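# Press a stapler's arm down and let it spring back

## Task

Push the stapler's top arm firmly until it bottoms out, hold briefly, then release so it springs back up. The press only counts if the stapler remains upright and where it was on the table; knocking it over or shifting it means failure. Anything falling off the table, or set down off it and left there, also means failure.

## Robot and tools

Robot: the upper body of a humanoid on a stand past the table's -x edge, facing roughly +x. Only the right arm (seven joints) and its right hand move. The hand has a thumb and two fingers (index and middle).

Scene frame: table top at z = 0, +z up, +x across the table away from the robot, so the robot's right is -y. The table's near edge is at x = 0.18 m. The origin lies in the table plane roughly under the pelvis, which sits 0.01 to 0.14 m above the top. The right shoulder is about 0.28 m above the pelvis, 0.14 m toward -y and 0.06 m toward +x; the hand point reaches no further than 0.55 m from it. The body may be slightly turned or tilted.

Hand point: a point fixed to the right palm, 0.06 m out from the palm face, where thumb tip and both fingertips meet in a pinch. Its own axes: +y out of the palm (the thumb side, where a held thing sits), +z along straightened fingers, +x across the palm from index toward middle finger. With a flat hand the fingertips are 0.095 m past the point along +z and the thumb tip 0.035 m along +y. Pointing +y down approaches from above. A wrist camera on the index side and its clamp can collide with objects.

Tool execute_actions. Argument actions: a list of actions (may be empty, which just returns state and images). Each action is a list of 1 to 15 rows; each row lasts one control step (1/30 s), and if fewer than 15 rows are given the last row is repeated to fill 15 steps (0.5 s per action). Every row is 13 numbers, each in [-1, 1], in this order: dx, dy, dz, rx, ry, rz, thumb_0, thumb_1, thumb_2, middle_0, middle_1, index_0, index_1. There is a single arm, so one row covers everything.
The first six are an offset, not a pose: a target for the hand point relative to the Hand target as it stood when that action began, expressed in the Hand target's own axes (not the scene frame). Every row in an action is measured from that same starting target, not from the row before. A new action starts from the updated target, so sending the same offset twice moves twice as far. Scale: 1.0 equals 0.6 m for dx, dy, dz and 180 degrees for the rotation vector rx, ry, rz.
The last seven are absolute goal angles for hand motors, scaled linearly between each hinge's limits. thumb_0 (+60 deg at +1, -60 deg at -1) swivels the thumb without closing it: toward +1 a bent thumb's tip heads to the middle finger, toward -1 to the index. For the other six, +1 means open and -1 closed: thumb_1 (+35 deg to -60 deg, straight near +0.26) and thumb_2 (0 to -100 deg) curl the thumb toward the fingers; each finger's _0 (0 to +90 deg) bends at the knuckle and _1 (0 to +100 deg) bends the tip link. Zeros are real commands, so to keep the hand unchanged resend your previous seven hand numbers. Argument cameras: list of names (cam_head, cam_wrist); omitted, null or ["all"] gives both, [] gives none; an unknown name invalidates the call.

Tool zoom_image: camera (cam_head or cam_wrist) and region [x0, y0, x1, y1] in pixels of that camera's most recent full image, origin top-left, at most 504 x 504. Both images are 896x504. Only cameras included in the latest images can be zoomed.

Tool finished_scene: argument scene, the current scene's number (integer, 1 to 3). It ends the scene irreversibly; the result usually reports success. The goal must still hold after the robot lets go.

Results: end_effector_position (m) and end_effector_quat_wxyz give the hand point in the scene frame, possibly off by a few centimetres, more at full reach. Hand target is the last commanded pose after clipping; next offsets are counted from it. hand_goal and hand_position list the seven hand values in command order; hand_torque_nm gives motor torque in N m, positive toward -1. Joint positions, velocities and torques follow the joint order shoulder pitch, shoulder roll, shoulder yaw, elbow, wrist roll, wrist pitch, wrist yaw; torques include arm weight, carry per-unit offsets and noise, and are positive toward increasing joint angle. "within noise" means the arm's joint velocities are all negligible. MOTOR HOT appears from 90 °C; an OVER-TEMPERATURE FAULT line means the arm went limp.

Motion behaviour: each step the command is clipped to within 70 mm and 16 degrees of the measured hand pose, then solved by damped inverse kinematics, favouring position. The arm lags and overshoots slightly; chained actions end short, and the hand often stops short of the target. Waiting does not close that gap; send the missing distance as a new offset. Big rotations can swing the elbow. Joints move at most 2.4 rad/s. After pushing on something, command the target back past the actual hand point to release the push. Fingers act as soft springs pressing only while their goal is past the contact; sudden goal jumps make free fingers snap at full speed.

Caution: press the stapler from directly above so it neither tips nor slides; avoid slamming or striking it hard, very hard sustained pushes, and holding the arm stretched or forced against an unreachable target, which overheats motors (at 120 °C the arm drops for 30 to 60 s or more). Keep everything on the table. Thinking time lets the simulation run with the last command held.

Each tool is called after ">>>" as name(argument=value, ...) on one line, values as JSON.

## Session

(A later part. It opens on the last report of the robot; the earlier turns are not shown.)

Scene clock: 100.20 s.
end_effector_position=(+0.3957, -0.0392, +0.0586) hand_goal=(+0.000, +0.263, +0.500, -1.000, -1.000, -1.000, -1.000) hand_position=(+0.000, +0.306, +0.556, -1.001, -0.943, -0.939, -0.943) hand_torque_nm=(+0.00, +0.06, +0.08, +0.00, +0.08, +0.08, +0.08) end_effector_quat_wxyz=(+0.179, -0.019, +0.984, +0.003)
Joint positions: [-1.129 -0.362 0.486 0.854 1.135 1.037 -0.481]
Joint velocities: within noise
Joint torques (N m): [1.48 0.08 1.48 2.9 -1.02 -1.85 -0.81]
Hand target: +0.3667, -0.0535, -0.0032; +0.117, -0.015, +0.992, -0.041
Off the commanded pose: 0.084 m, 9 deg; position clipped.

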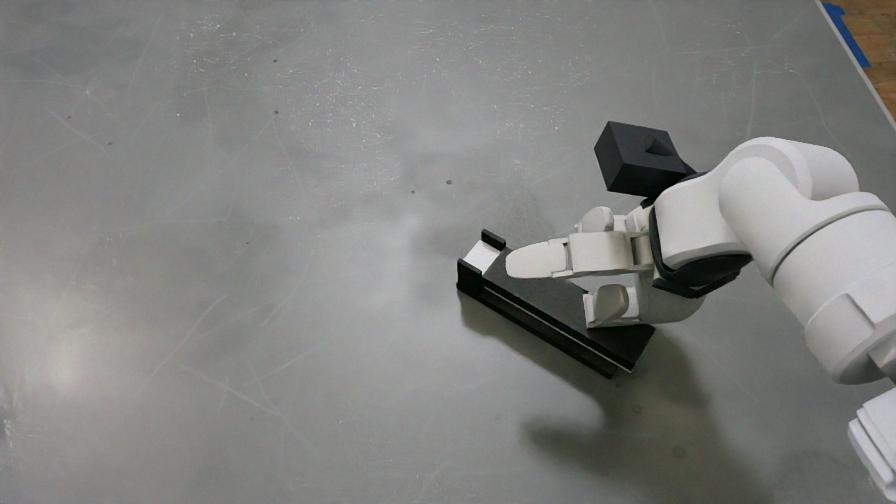

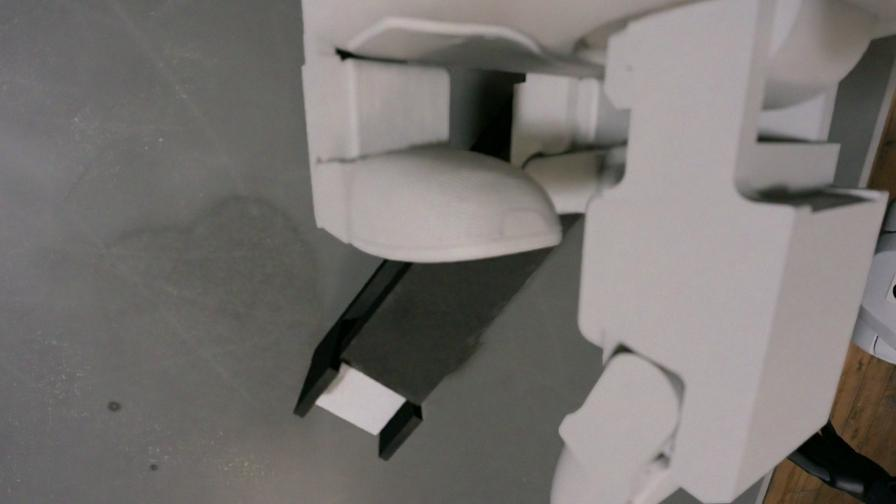

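>>> execute_actions(actions=[[[-0.015,0.008,0.008,0,0,0,0,0.263,0.5,-1,-1,-1,-1],[-0.03,0.016,0.016,0,0,0,0,0.263,0.5,-1,-1,-1,-1],[-0.045,0.024,0.024,0,0,0,0,0.263,0.5,-1,-1,-1,-1]]])

>>> zoom_image(camera="cam_head", region=[440, 200, 680, 400])

Scene clock: 103.27 s.
end_effector_position=(+0.4435, -0.0376, +0.0684) hand_goal=(+0.000, +0.263, +0.500, -1.000, -1.000, -1.000, -1.000) hand_position=(+0.000, +0.306, +0.556, -1.001, -0.943, -0.939, -0.943) hand_torque_nm=(+0.00, +0.06, +0.08, +0.00, +0.08, +0.08, +0.08) end_effector_quat_wxyz=(+0.245, +0.019, +0.969, -0.035)
Joint positions: [-1.39 -0.201 0.585 1.391 1.009 0.735 -0.294]
Joint velocities: within noise
Joint torques (N m): [0.96 1.89 0.73 2.14 -0.33 0.94 -0.24]
Hand target: +0.4069, -0.0378, +0.0087; +0.117, -0.015, +0.992, -0.041
Off the commanded pose: 0.093 m, 15 deg; position clipped.

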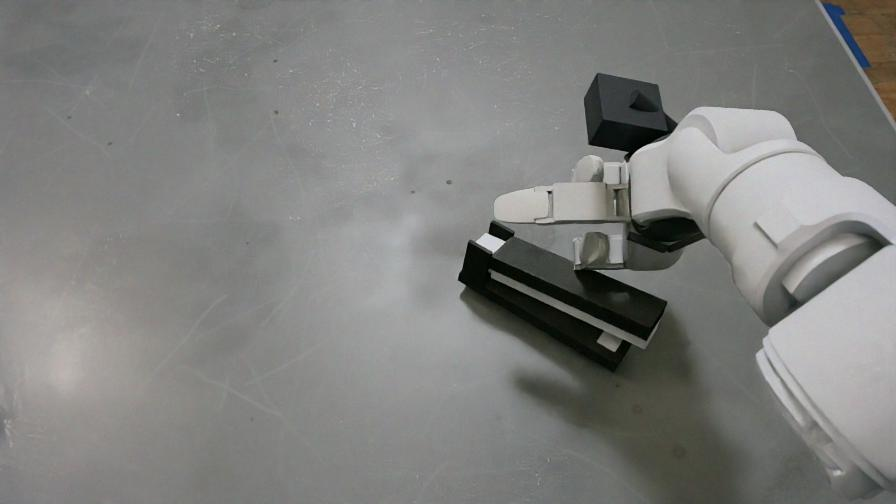

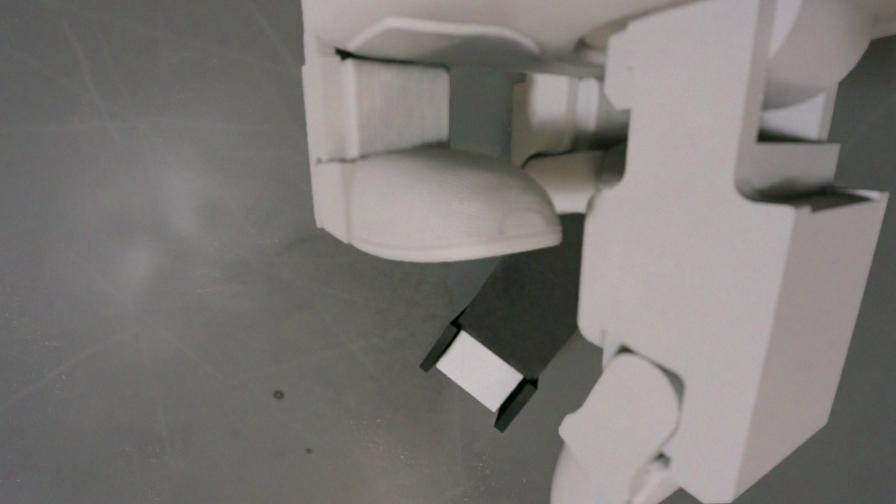

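Scaled by 2.100 from the camera's 896x504 image, which has a finer 1280x720 frame.

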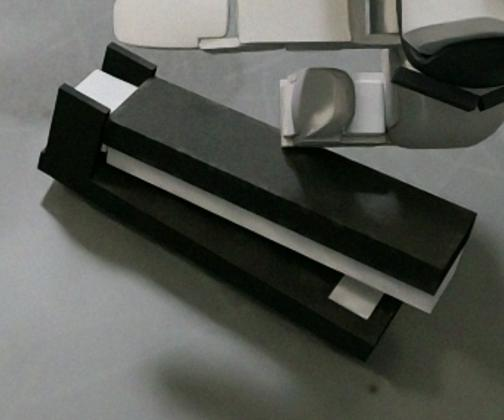

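>>> execute_actions(actions=[[[-0.01,-0.004,-0.045,0,0,0,0,0.263,0.5,-1,-1,-1,-1],[-0.015,-0.006,-0.07,0,0,0,0,0.263,0.5,-1,-1,-1,-1],[-0.02,-0.008,-0.09,0,0,0,0,0.263,0.5,-1,-1,-1,-1],[-0.025,-0.01,-0.11,0,0,0,0,0.263,0.5,-1,-1,-1,-1],[-0.03,-0.012,-0.13,0,0,0,0,0.263,0.5,-1,-1,-1,-1],[-0.036,-0.014,-0.15,0,0,0,0,0.263,0.5,-1,-1,-1,-1],[-0.042,-0.016,-0.178,0,0,0,0,0.263,0.5,-1,-1,-1,-1]]])

>>> zoom_image(camera="cam_head", region=[440, 200, 680, 400])

Scene clock: 106.33 s.
end_effector_position=(+0.4041, -0.0414, +0.1120) hand_goal=(+0.000, +0.263, +0.500, -1.000, -1.000, -1.000, -1.000) hand_position=(+0.000, +0.306, +0.556, -1.001, -0.943, -0.939, -0.943) hand_torque_nm=(+0.00, +0.06, +0.08, +0.00, +0.08, +0.08, +0.08) end_effector_quat_wxyz=(+0.088, -0.023, +0.995, -0.044)
Joint positions: [-1.585 -0.261 0.571 1.416 1.045 1.253 -0.312]
Joint velocities: within noise
Joint torques (N m): [-8.3 -2.6 -0.51 -2.82 0.46 -0.15 -0.07]
Hand target: +0.4066, -0.0381, +0.1189; +0.117, -0.015, +0.992, -0.041
Off the commanded pose: 0.008 m, 3 deg.

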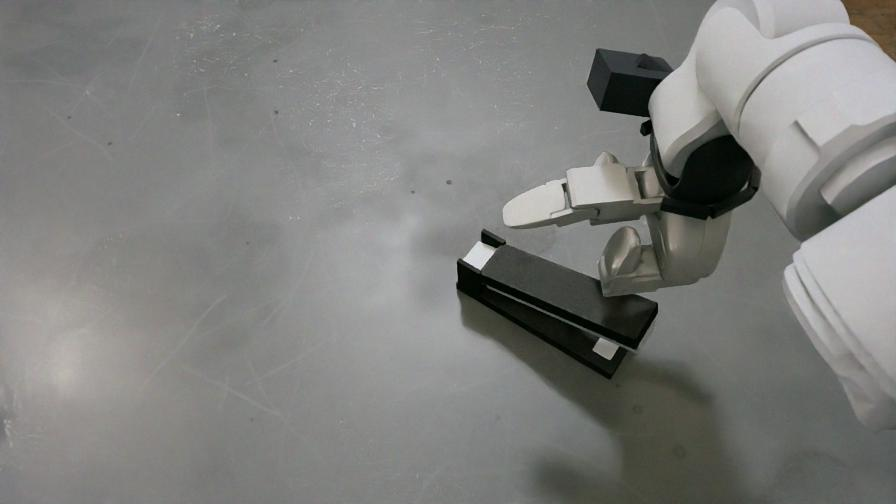

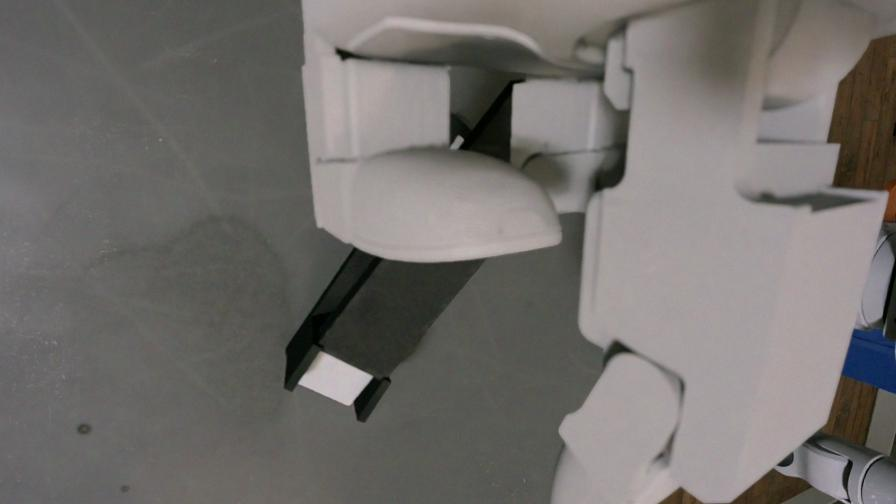

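Scaled by 2.100 from the camera's 896x504 image, which has a finer 1280x720 frame.

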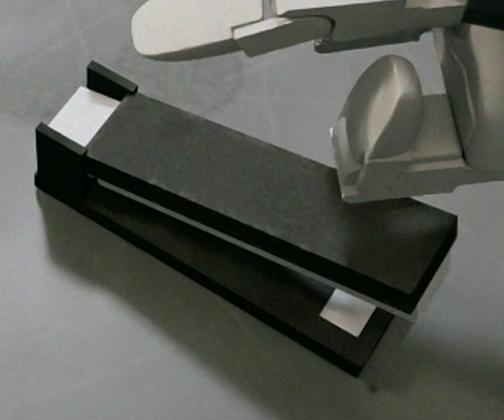

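>>> execute_actions(actions=[[[0.01,-0.005,-0.04,0,0,0,0,0.263,0.5,-1,-1,-1,-1],[0.03,-0.015,-0.048,0,0,0,0,0.263,0.5,-1,-1,-1,-1],[0.05,-0.022,-0.048,0,0,0,0,0.263,0.5,-1,-1,-1,-1],[0.07,-0.03,-0.048,0,0,0,0,0.263,0.5,-1,-1,-1,-1]]])

>>> zoom_image(camera="cam_head", region=[440, 200, 680, 400])

Scene clock: 110.40 s.
end_effector_position=(+0.3571, -0.0553, +0.1304) hand_goal=(+0.000, +0.263, +0.500, -1.000, -1.000, -1.000, -1.000) hand_position=(+0.000, +0.305, +0.556, -1.001, -0.943, -0.939, -0.943) hand_torque_nm=(+0.00, +0.06, +0.08, +0.00, +0.08, +0.08, +0.08) end_effector_quat_wxyz=(-0.035, -0.072, +0.996, -0.032)
Joint positions: [-1.613 -0.344 0.743 1.33 1.132 1.582 -0.18]
Joint velocities: within noise
Joint torques (N m): [-8.3 -3.16 -0.19 -2.09 0.45 0.14 0.19]
Hand target: +0.3595, -0.0554, +0.1386; +0.094, -0.022, +0.995, -0.041
Off the commanded pose: 0.009 m, 19 deg; orientation clipped.
joint sent to its limit — joint 6 (wrist pitch), upper limit. The joint targets are off in orientation, not in position.

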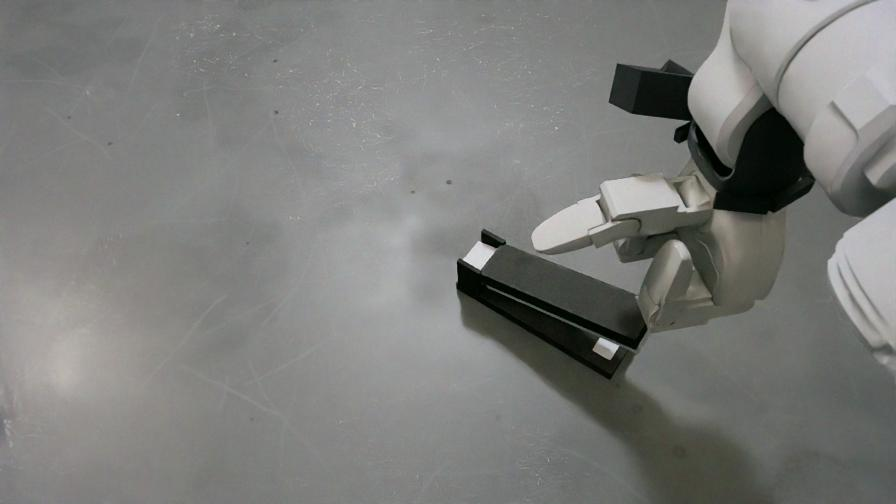

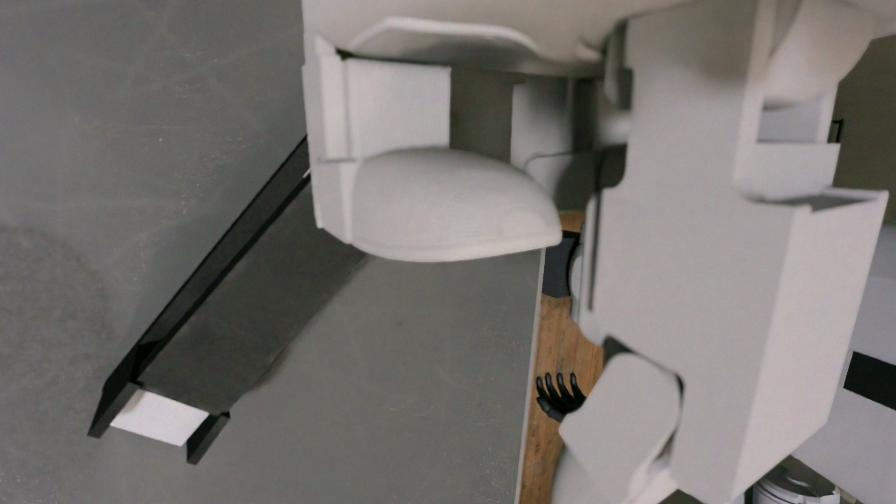

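Scaled by 2.100 from the camera's 896x504 image, which has a finer 1280x720 frame.

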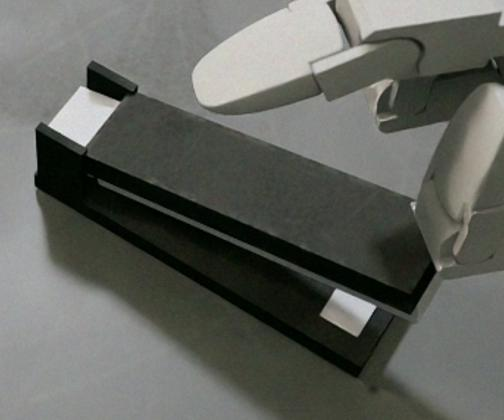

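>>> execute_actions(actions=[[[0,0,-0.02,0,-0.03,0,0,0.263,0.5,-1,-1,-1,-1],[0,0,-0.03,0,-0.08,0,0,0.263,0.5,-1,-1,-1,-1]],[[0,0,0,0,-0.04,0,0,0.263,0.5,-1,-1,-1,-1]]], cameras=["cam_head"])

>>> zoom_image(camera="cam_head", region=[440, 150, 760, 400])

Scene clock: 118.47 s.
end_effector_position=(+0.3569, -0.0526, +0.1601) hand_goal=(+0.000, +0.263, +0.500, -1.000, -1.000, -1.000, -1.000) hand_position=(+0.000, +0.305, +0.556, -1.001, -0.943, -0.939, -0.943) hand_torque_nm=(+0.00, +0.06, +0.08, +0.00, +0.08, +0.08, +0.08) end_effector_quat_wxyz=(+0.171, -0.137, +0.976, +0.012)
Joint positions: [-1.232 -0.68 0.521 0.441 1.844 1.426 -0.939]
Joint velocities: within noise
Joint torques (N m): [-4.72 -3.76 -2.1 -2.47 0.72 -0.68 -0.03]
Hand target: +0.3561, -0.0540, +0.1562; +0.199, -0.076, +0.977, -0.018
Off the commanded pose: 0.004 m, 8 deg; orientation clipped at the end of an earlier action of this call.
Images, in order (width x height): cam_head 896x504.

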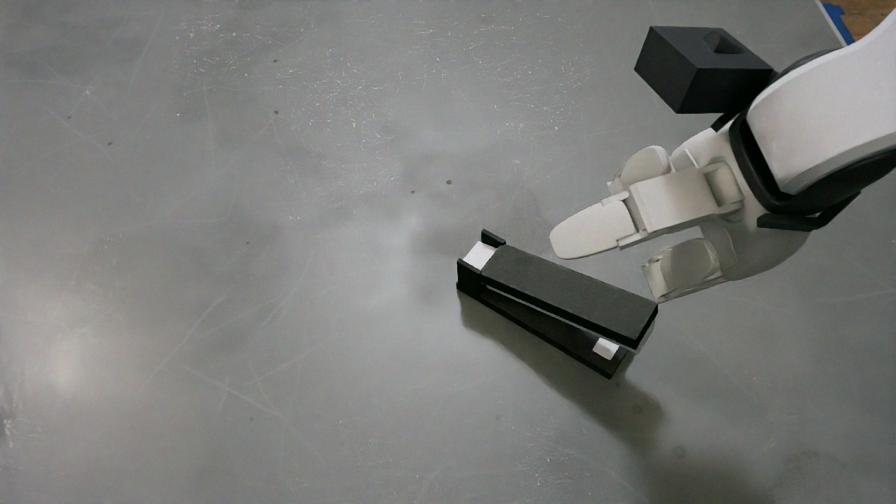

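Scaled by 1.575 from the camera's 896x504 image, which has a finer 1280x720 frame.

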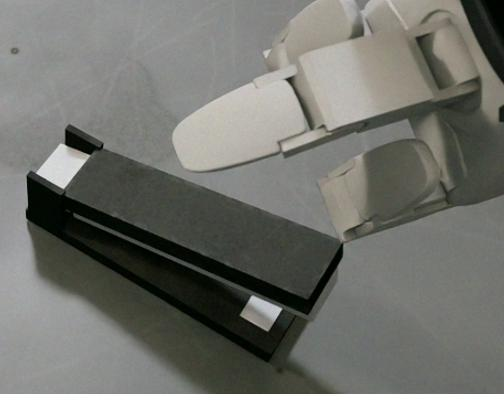

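>>> execute_actions(actions=[[[-0.005,0.008,0.01,0.01,0.01,0.017,0,0.263,0.5,-1,-1,-1,-1],[0.01,0.017,0.03,0.02,0.021,0.034,0,0.263,0.5,-1,-1,-1,-1]],[[0,0,0,0,0,0,0,0.263,0.5,-1,-1,-1,-1]]], cameras=["cam_head"])

>>> zoom_image(camera="cam_head", region=[440, 150, 760, 400])

Scene clock: 122.13 s.
end_effector_position=(+0.3608, -0.0455, +0.1414) hand_goal=(+0.000, +0.263, +0.500, -1.000, -1.000, -1.000, -1.000) hand_position=(+0.000, +0.305, +0.556, -1.001, -0.943, -0.939, -0.943) hand_torque_nm=(+0.00, +0.06, +0.08, +0.00, +0.08, +0.08, +0.08) end_effector_quat_wxyz=(+0.191, -0.025, +0.981, -0.037)
Joint positions: [-0.984 -0.42 0.151 0.289 1.979 1.372 -1.627]
Joint velocities: within noise
Joint torques (N m): [-4.23 -1.74 -1.44 -2.41 0.74 -0.16 -0.12]
Hand target: +0.3562, -0.0450, +0.1367; +0.169, -0.017, +0.985, -0.041
Off the commanded pose: 0.007 m, 3 deg.
joint sent to its limit — joint 5 (wrist roll), upper limit; joint 7 (wrist yaw), lower limit. The joint targets still meet the commanded pose.
Images, in order (width x height): cam_head 896x504.

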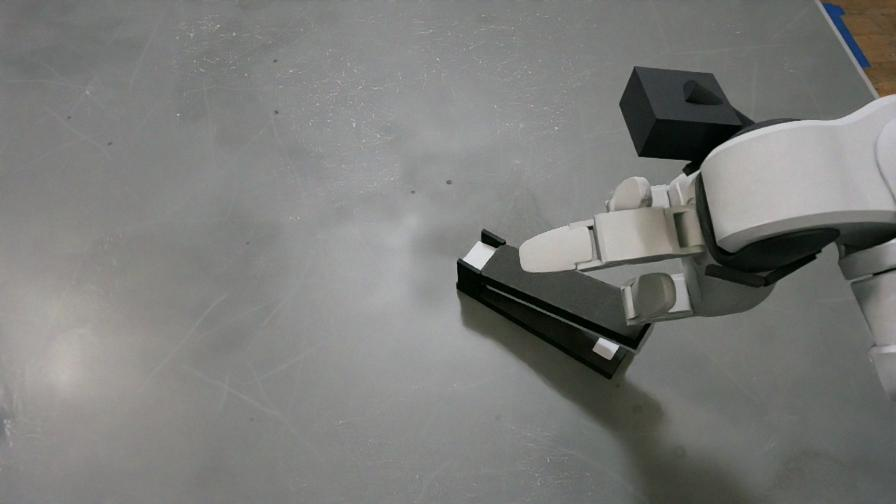

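Scaled by 1.575 from the camera's 896x504 image, which has a finer 1280x720 frame.

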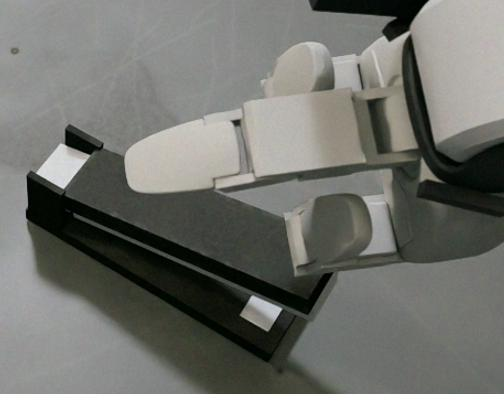

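>>> execute_actions(actions=[[[0.006,0.001,0.017,0,0,0,0,0.263,0.5,-1,-1,-1,-1],[0.014,0.003,0.034,0,0,0,0,0.263,0.5,-1,-1,-1,-1],[0.02,0.005,0.053,0,0,0,0,0.263,0.5,-1,-1,-1,-1]]], cameras=["cam_head"])

>>> zoom_image(camera="cam_head", region=[440, 150, 760, 400])

Scene clock: 124.40 s.
end_effector_position=(+0.3565, -0.0446, +0.1063) hand_goal=(+0.000, +0.263, +0.500, -1.000, -1.000, -1.000, -1.000) hand_position=(+0.000, +0.305, +0.556, -1.001, -0.943, -0.939, -0.943) hand_torque_nm=(+0.00, +0.06, +0.08, +0.00, +0.08, +0.08, +0.08) end_effector_quat_wxyz=(+0.175, -0.018, +0.984, -0.038)
Joint positions: [-0.914 -0.383 0.16 0.307 1.701 1.353 -1.382]
Joint velocities: within noise
Joint torques (N m): [-5.34 -1.97 -0.71 -1.8 0.25 -0.53 0.15]
Hand target: +0.3555, -0.0449, +0.1026; +0.169, -0.017, +0.985, -0.041
Off the commanded pose: 0.004 m, 1 deg.
Images, in order (width x height): cam_head 896x504.

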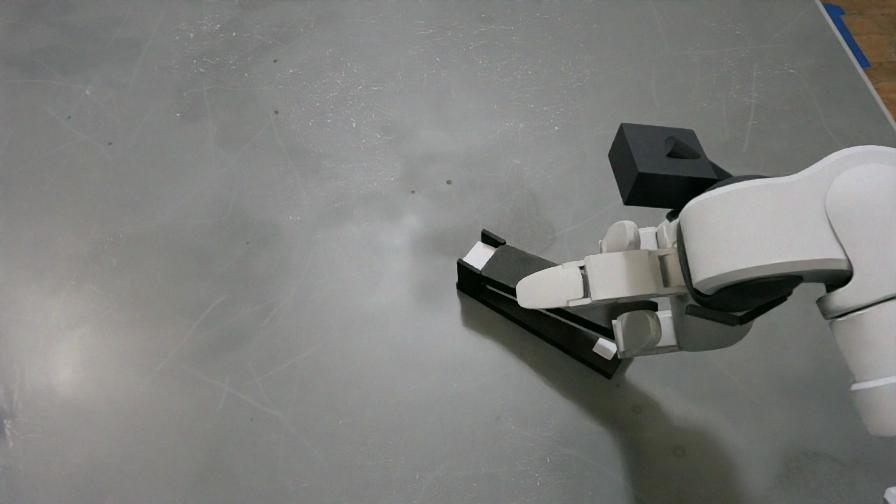

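Scaled by 1.575 from the camera's 896x504 image, which has a finer 1280x720 frame.

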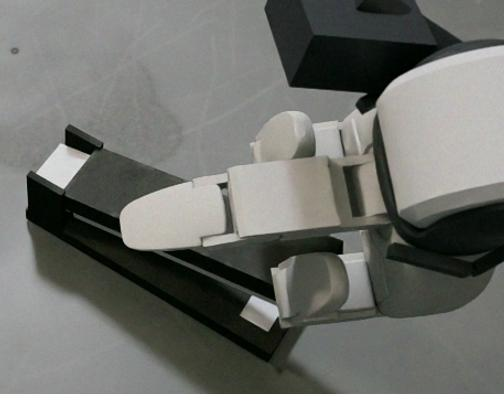

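>>> execute_actions(actions=[[[-0.01,0,-0.003,0,0,0,0,0.263,0.5,-1,-1,-1,-1],[-0.02,-0.001,-0.007,0,0,0,0,0.263,0.5,-1,-1,-1,-1]],[[0.003,0.001,0.008,0,0,0,0,0.263,0.5,-1,-1,-1,-1],[0.006,0.002,0.017,0,0,0,0,0.263,0.5,-1,-1,-1,-1],[0.012,0.003,0.034,0,0,0,0,0.263,0.5,-1,-1,-1,-1]]], cameras=["cam_head"])

>>> zoom_image(camera="cam_head", region=[440, 200, 700, 400])

Scene clock: 127.17 s.
end_effector_position=(+0.3671, -0.0413, +0.0952) hand_goal=(+0.000, +0.263, +0.500, -1.000, -1.000, -1.000, -1.000) hand_position=(+0.000, +0.305, +0.556, -1.001, -0.943, -0.939, -0.943) hand_torque_nm=(+0.00, +0.06, +0.08, +0.00, +0.08, +0.08, +0.08) end_effector_quat_wxyz=(+0.177, -0.020, +0.983, -0.034)
Joint positions: [-0.959 -0.383 0.218 0.396 1.511 1.309 -1.151]
Joint velocities: within noise
Joint torques (N m): [-5.01 -2.39 -0.71 -1.68 0.14 -0.67 0.16]
Hand target: +0.3654, -0.0447, +0.0888; +0.169, -0.017, +0.985, -0.041
Off the commanded pose: 0.007 m, 1 deg.
Images, in order (width x height): cam_head 896x504.

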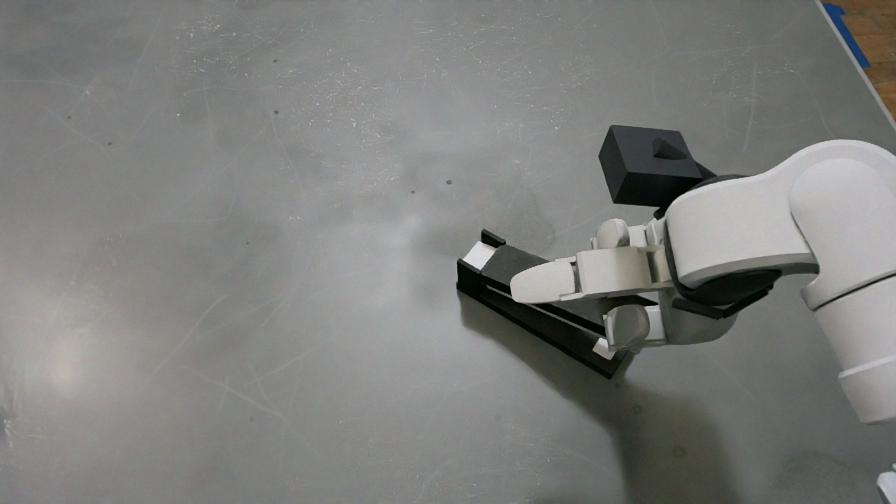

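Scaled by 1.938 from the camera's 896x504 image, which has a finer 1280x720 frame.

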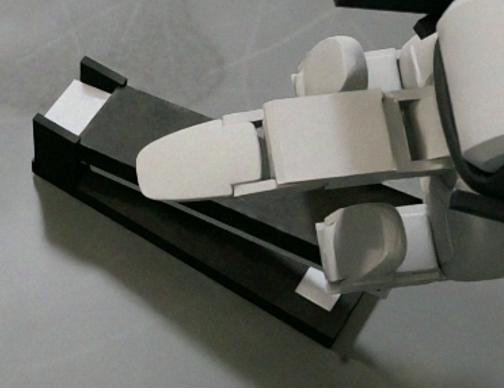

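>>> execute_actions(actions=[[[0.004,0.001,0.01,0,0,0,0,0.263,0.5,-1,-1,-1,-1],[0.011,0.003,0.023,0,0,0,0,0.263,0.5,-1,-1,-1,-1],[0.018,0.004,0.036,0,0,0,0,0.263,0.5,-1,-1,-1,-1],[0.025,0.005,0.05,0,0,0,0,0.263,0.5,-1,-1,-1,-1]],[[0.006,0.001,0.015,0,0,0,0,0.263,0.5,-1,-1,-1,-1],[0.013,0.003,0.032,0,0,0,0,0.263,0.5,-1,-1,-1,-1],[0.021,0.004,0.05,0,0,0,0,0.263,0.5,-1,-1,-1,-1]]], cameras=["cam_head"])

>>> zoom_image(camera="cam_head", region=[440, 200, 700, 400])

Scene clock: 130.20 s.
end_effector_position=(+0.3639, -0.0398, +0.0586) hand_goal=(+0.000, +0.263, +0.500, -1.000, -1.000, -1.000, -1.000) hand_position=(+0.000, +0.303, +0.555, -1.001, -0.943, -0.939, -0.943) hand_torque_nm=(+0.00, +0.05, +0.08, +0.00, +0.08, +0.08, +0.08) end_effector_quat_wxyz=(+0.185, -0.039, +0.982, -0.013)
Joint positions: [-0.927 -0.408 0.389 0.474 1.259 1.15 -0.757]
Joint velocities: within noise
Joint torques (N m): [-1.11 0.3 0.72 2.3 -1.55 -4.61 -0.15]
Hand target: +0.3594, -0.0451, +0.0229; +0.169, -0.017, +0.985, -0.041
Off the commanded pose: 0.036 m, 4 deg.
Images, in order (width x height): cam_head 896x504.

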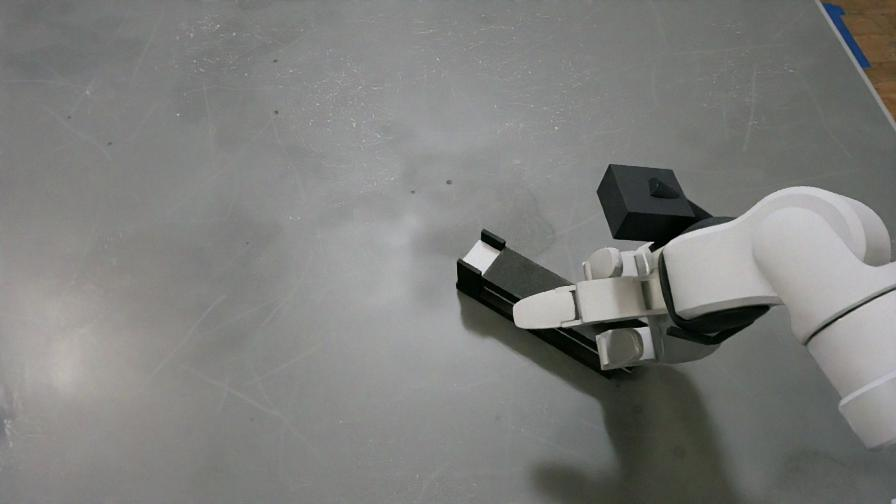

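Scaled by 1.938 from the camera's 896x504 image, which has a finer 1280x720 frame.

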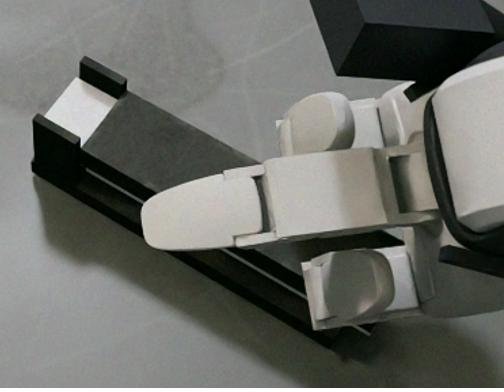

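>>> execute_actions(actions=[[[0.004,0.001,0.01,0,0,0,0,0.263,0.5,-1,-1,-1,-1],[0.009,0.002,0.021,0,0,0,0,0.263,0.5,-1,-1,-1,-1],[0.014,0.003,0.032,0,0,0,0,0.263,0.5,-1,-1,-1,-1],[0.018,0.003,0.04,0,0,0,0,0.263,0.5,-1,-1,-1,-1]]], cameras=["cam_head"])

>>> zoom_image(camera="cam_head", region=[440, 200, 700, 400])

Scene clock: 132.10 s.
end_effector_position=(+0.3587, -0.0398, +0.0538) hand_goal=(+0.000, +0.263, +0.500, -1.000, -1.000, -1.000, -1.000) hand_position=(+0.000, +0.303, +0.555, -1.002, -0.943, -0.939, -0.943) hand_torque_nm=(+0.00, +0.05, +0.08, +0.00, +0.08, +0.08, +0.08) end_effector_quat_wxyz=(+0.181, -0.058, +0.982, -0.004)
Joint positions: [-0.924 -0.416 0.413 0.483 1.206 1.153 -0.666]
Joint velocities: within noise
Joint torques (N m): [1.83 1.81 1.34 4.84 -2.45 -4.94 -0.57]
Hand target: +0.3572, -0.0456, -0.0034; +0.169, -0.017, +0.985, -0.041
Off the commanded pose: 0.058 m, 6 deg.
Images, in order (width x height): cam_head 896x504.

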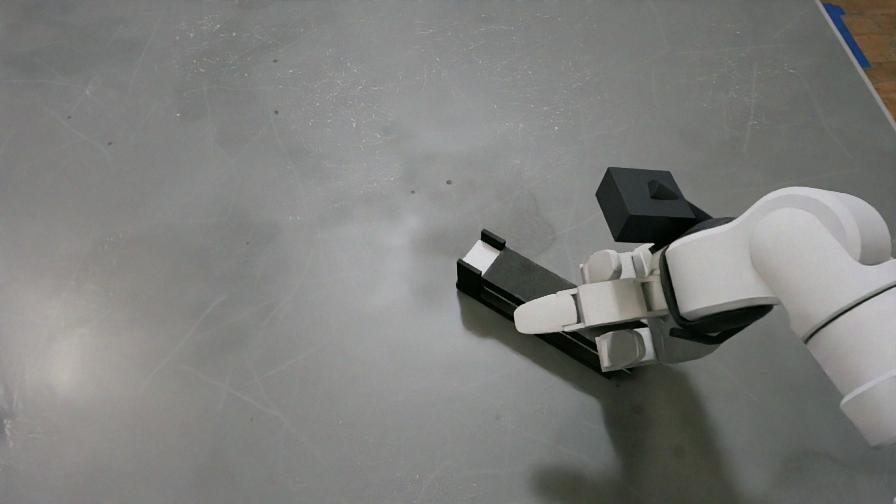

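Scaled by 1.938 from the camera's 896x504 image, which has a finer 1280x720 frame.

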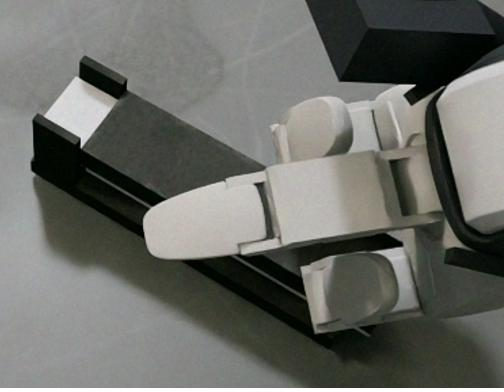

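>>> execute_actions(actions=[[[0.004,0,0.01,0,0,0,0,0.263,0.5,-1,-1,-1,-1],[0.009,0.0,0.021,0,0,0,0,0.263,0.5,-1,-1,-1,-1],[0.014,0.0,0.032,0,0,0,0,0.263,0.5,-1,-1,-1,-1],[0.018,0.0,0.045,0,0,0,0,0.263,0.5,-1,-1,-1,-1]]], cameras=["cam_head"])

>>> zoom_image(camera="cam_head", region=[440, 200, 700, 400])

Scene clock: 134.83 s.
end_effector_position=(+0.3571, -0.0400, +0.0531) hand_goal=(+0.000, +0.263, +0.500, -1.000, -1.000, -1.000, -1.000) hand_position=(+0.000, +0.303, +0.555, -1.002, -0.943, -0.939, -0.943) hand_torque_nm=(+0.00, +0.05, +0.08, +0.00, +0.08, +0.08, +0.08) end_effector_quat_wxyz=(+0.181, -0.067, +0.981, -0.001)
Joint positions: [-0.924 -0.416 0.413 0.483 1.17 1.163 -0.623]
Joint velocities: within noise
Joint torques (N m): [3.64 2.34 1.47 5.92 -2.75 -4.94 -0.97]
Hand target: +0.3563, -0.0466, -0.0165; +0.169, -0.017, +0.985, -0.041
Off the commanded pose: 0.086 m, 8 deg; position clipped.
Images, in order (width x height): cam_head 896x504.

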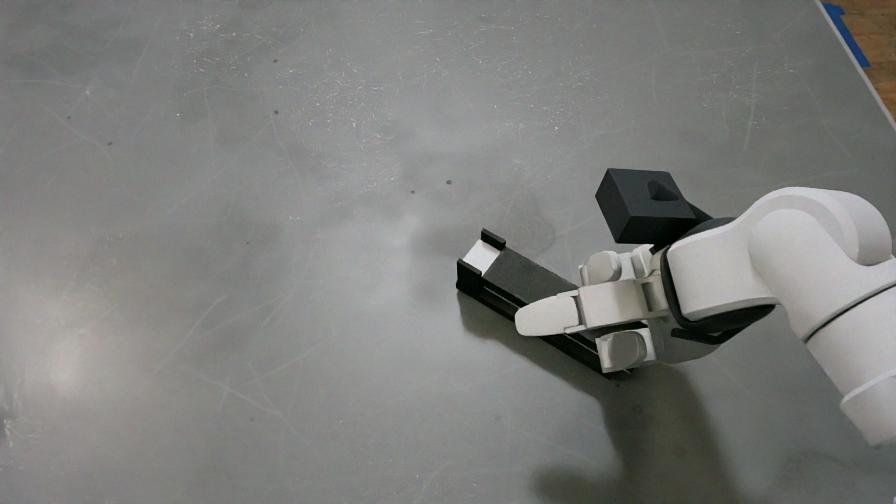

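Scaled by 1.938 from the camera's 896x504 image, which has a finer 1280x720 frame.

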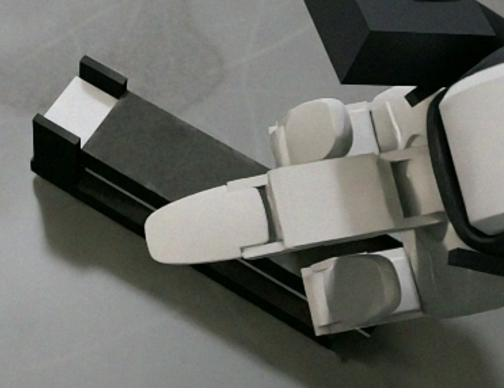

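>>> execute_actions(actions=[[[-0.003,0,-0.012,0,0,0,0,0.263,0.5,-1,-1,-1,-1],[-0.007,0,-0.025,0,0,0,0,0.263,0.5,-1,-1,-1,-1],[-0.011,0,-0.038,0,0,0,0,0.263,0.5,-1,-1,-1,-1],[-0.015,0,-0.05,0,0,0,0,0.263,0.5,-1,-1,-1,-1],[-0.02,-0.001,-0.065,0,0,0,0,0.263,0.5,-1,-1,-1,-1],[-0.024,-0.001,-0.08,0,0,0,0,0.263,0.5,-1,-1,-1,-1],[-0.028,-0.001,-0.095,0,0,0,0,0.263,0.5,-1,-1,-1,-1],[-0.033,-0.001,-0.11,0,0,0,0,0.263,0.5,-1,-1,-1,-1],[-0.037,-0.001,-0.125,0,0,0,0,0.263,0.5,-1,-1,-1,-1],[-0.042,-0.001,-0.14,0,0,0,0,0.263,0.5,-1,-1,-1,-1],[-0.047,-0.001,-0.155,0,0,0,0,0.263,0.5,-1,-1,-1,-1],[-0.052,-0.001,-0.17,0,0,0,0,0.263,0.5,-1,-1,-1,-1],[-0.058,-0.001,-0.185,0,0,0,0,0.263,0.5,-1,-1,-1,-1],[-0.062,-0.001,-0.2,0,0,0,0,0.263,0.5,-1,-1,-1,-1]],[[-0.01,0,-0.03,0,0,0,0,0.263,0.5,-1,-1,-1,-1],[-0.02,0,-0.07,0,0,0,0,0.263,0.5,-1,-1,-1,-1]]], cameras=["cam_head"])

>>> zoom_image(camera="cam_head", region=[440, 200, 700, 400])

Scene clock: 139.00 s.
end_effector_position=(+0.3517, -0.0307, +0.1563) hand_goal=(+0.000, +0.263, +0.500, -1.000, -1.000, -1.000, -1.000) hand_position=(+0.000, +0.303, +0.555, -1.002, -0.943, -0.939, -0.943) hand_torque_nm=(+0.00, +0.05, +0.08, +0.00, +0.08, +0.08, +0.08) end_effector_quat_wxyz=(+0.228, -0.046, +0.973, +0.007)
Joint positions: [-0.937 -0.366 0.074 0.174 1.98 1.419 -1.626]
Joint velocities: within noise
Joint torques (N m): [-4.16 -2.54 -0.68 -3.66 0.73 -0.57 -0.11]
Hand target: +0.3484, -0.0328, +0.1520; +0.169, -0.017, +0.985, -0.041
Off the commanded pose: 0.006 m, 9 deg.
joint sent to its limit — joint 5 (wrist roll), upper limit; joint 7 (wrist yaw), lower limit. The joint targets are off in orientation, not in position.
Images, in order (width x height): cam_head 896x504.

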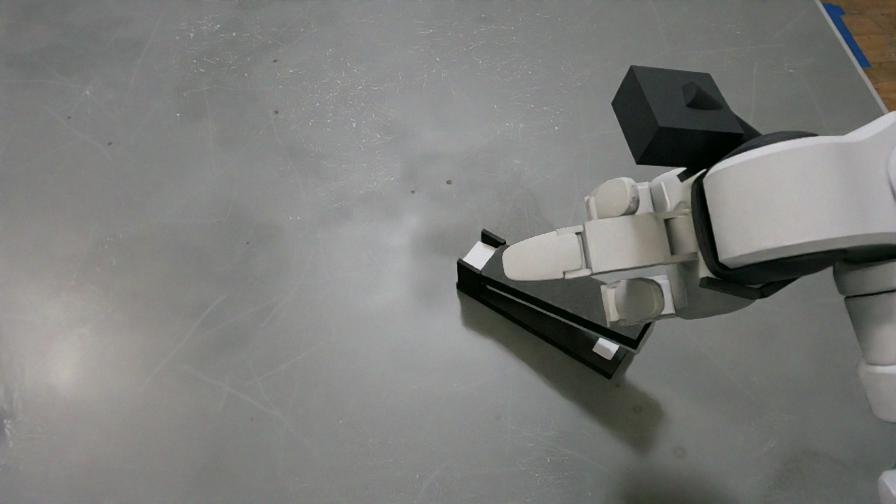

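Scaled by 1.938 from the camera's 896x504 image, which has a finer 1280x720 frame.

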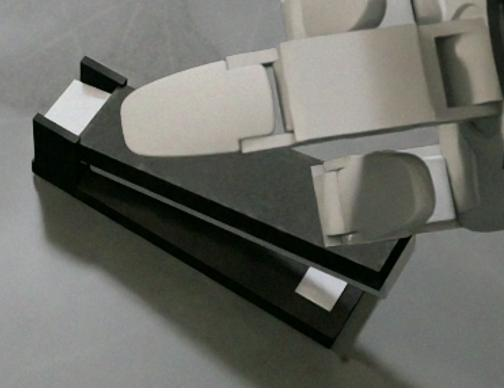

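In place, sprung back.

>>> finished_scene(scene=2, done=true)

The scene is finished: the task was done.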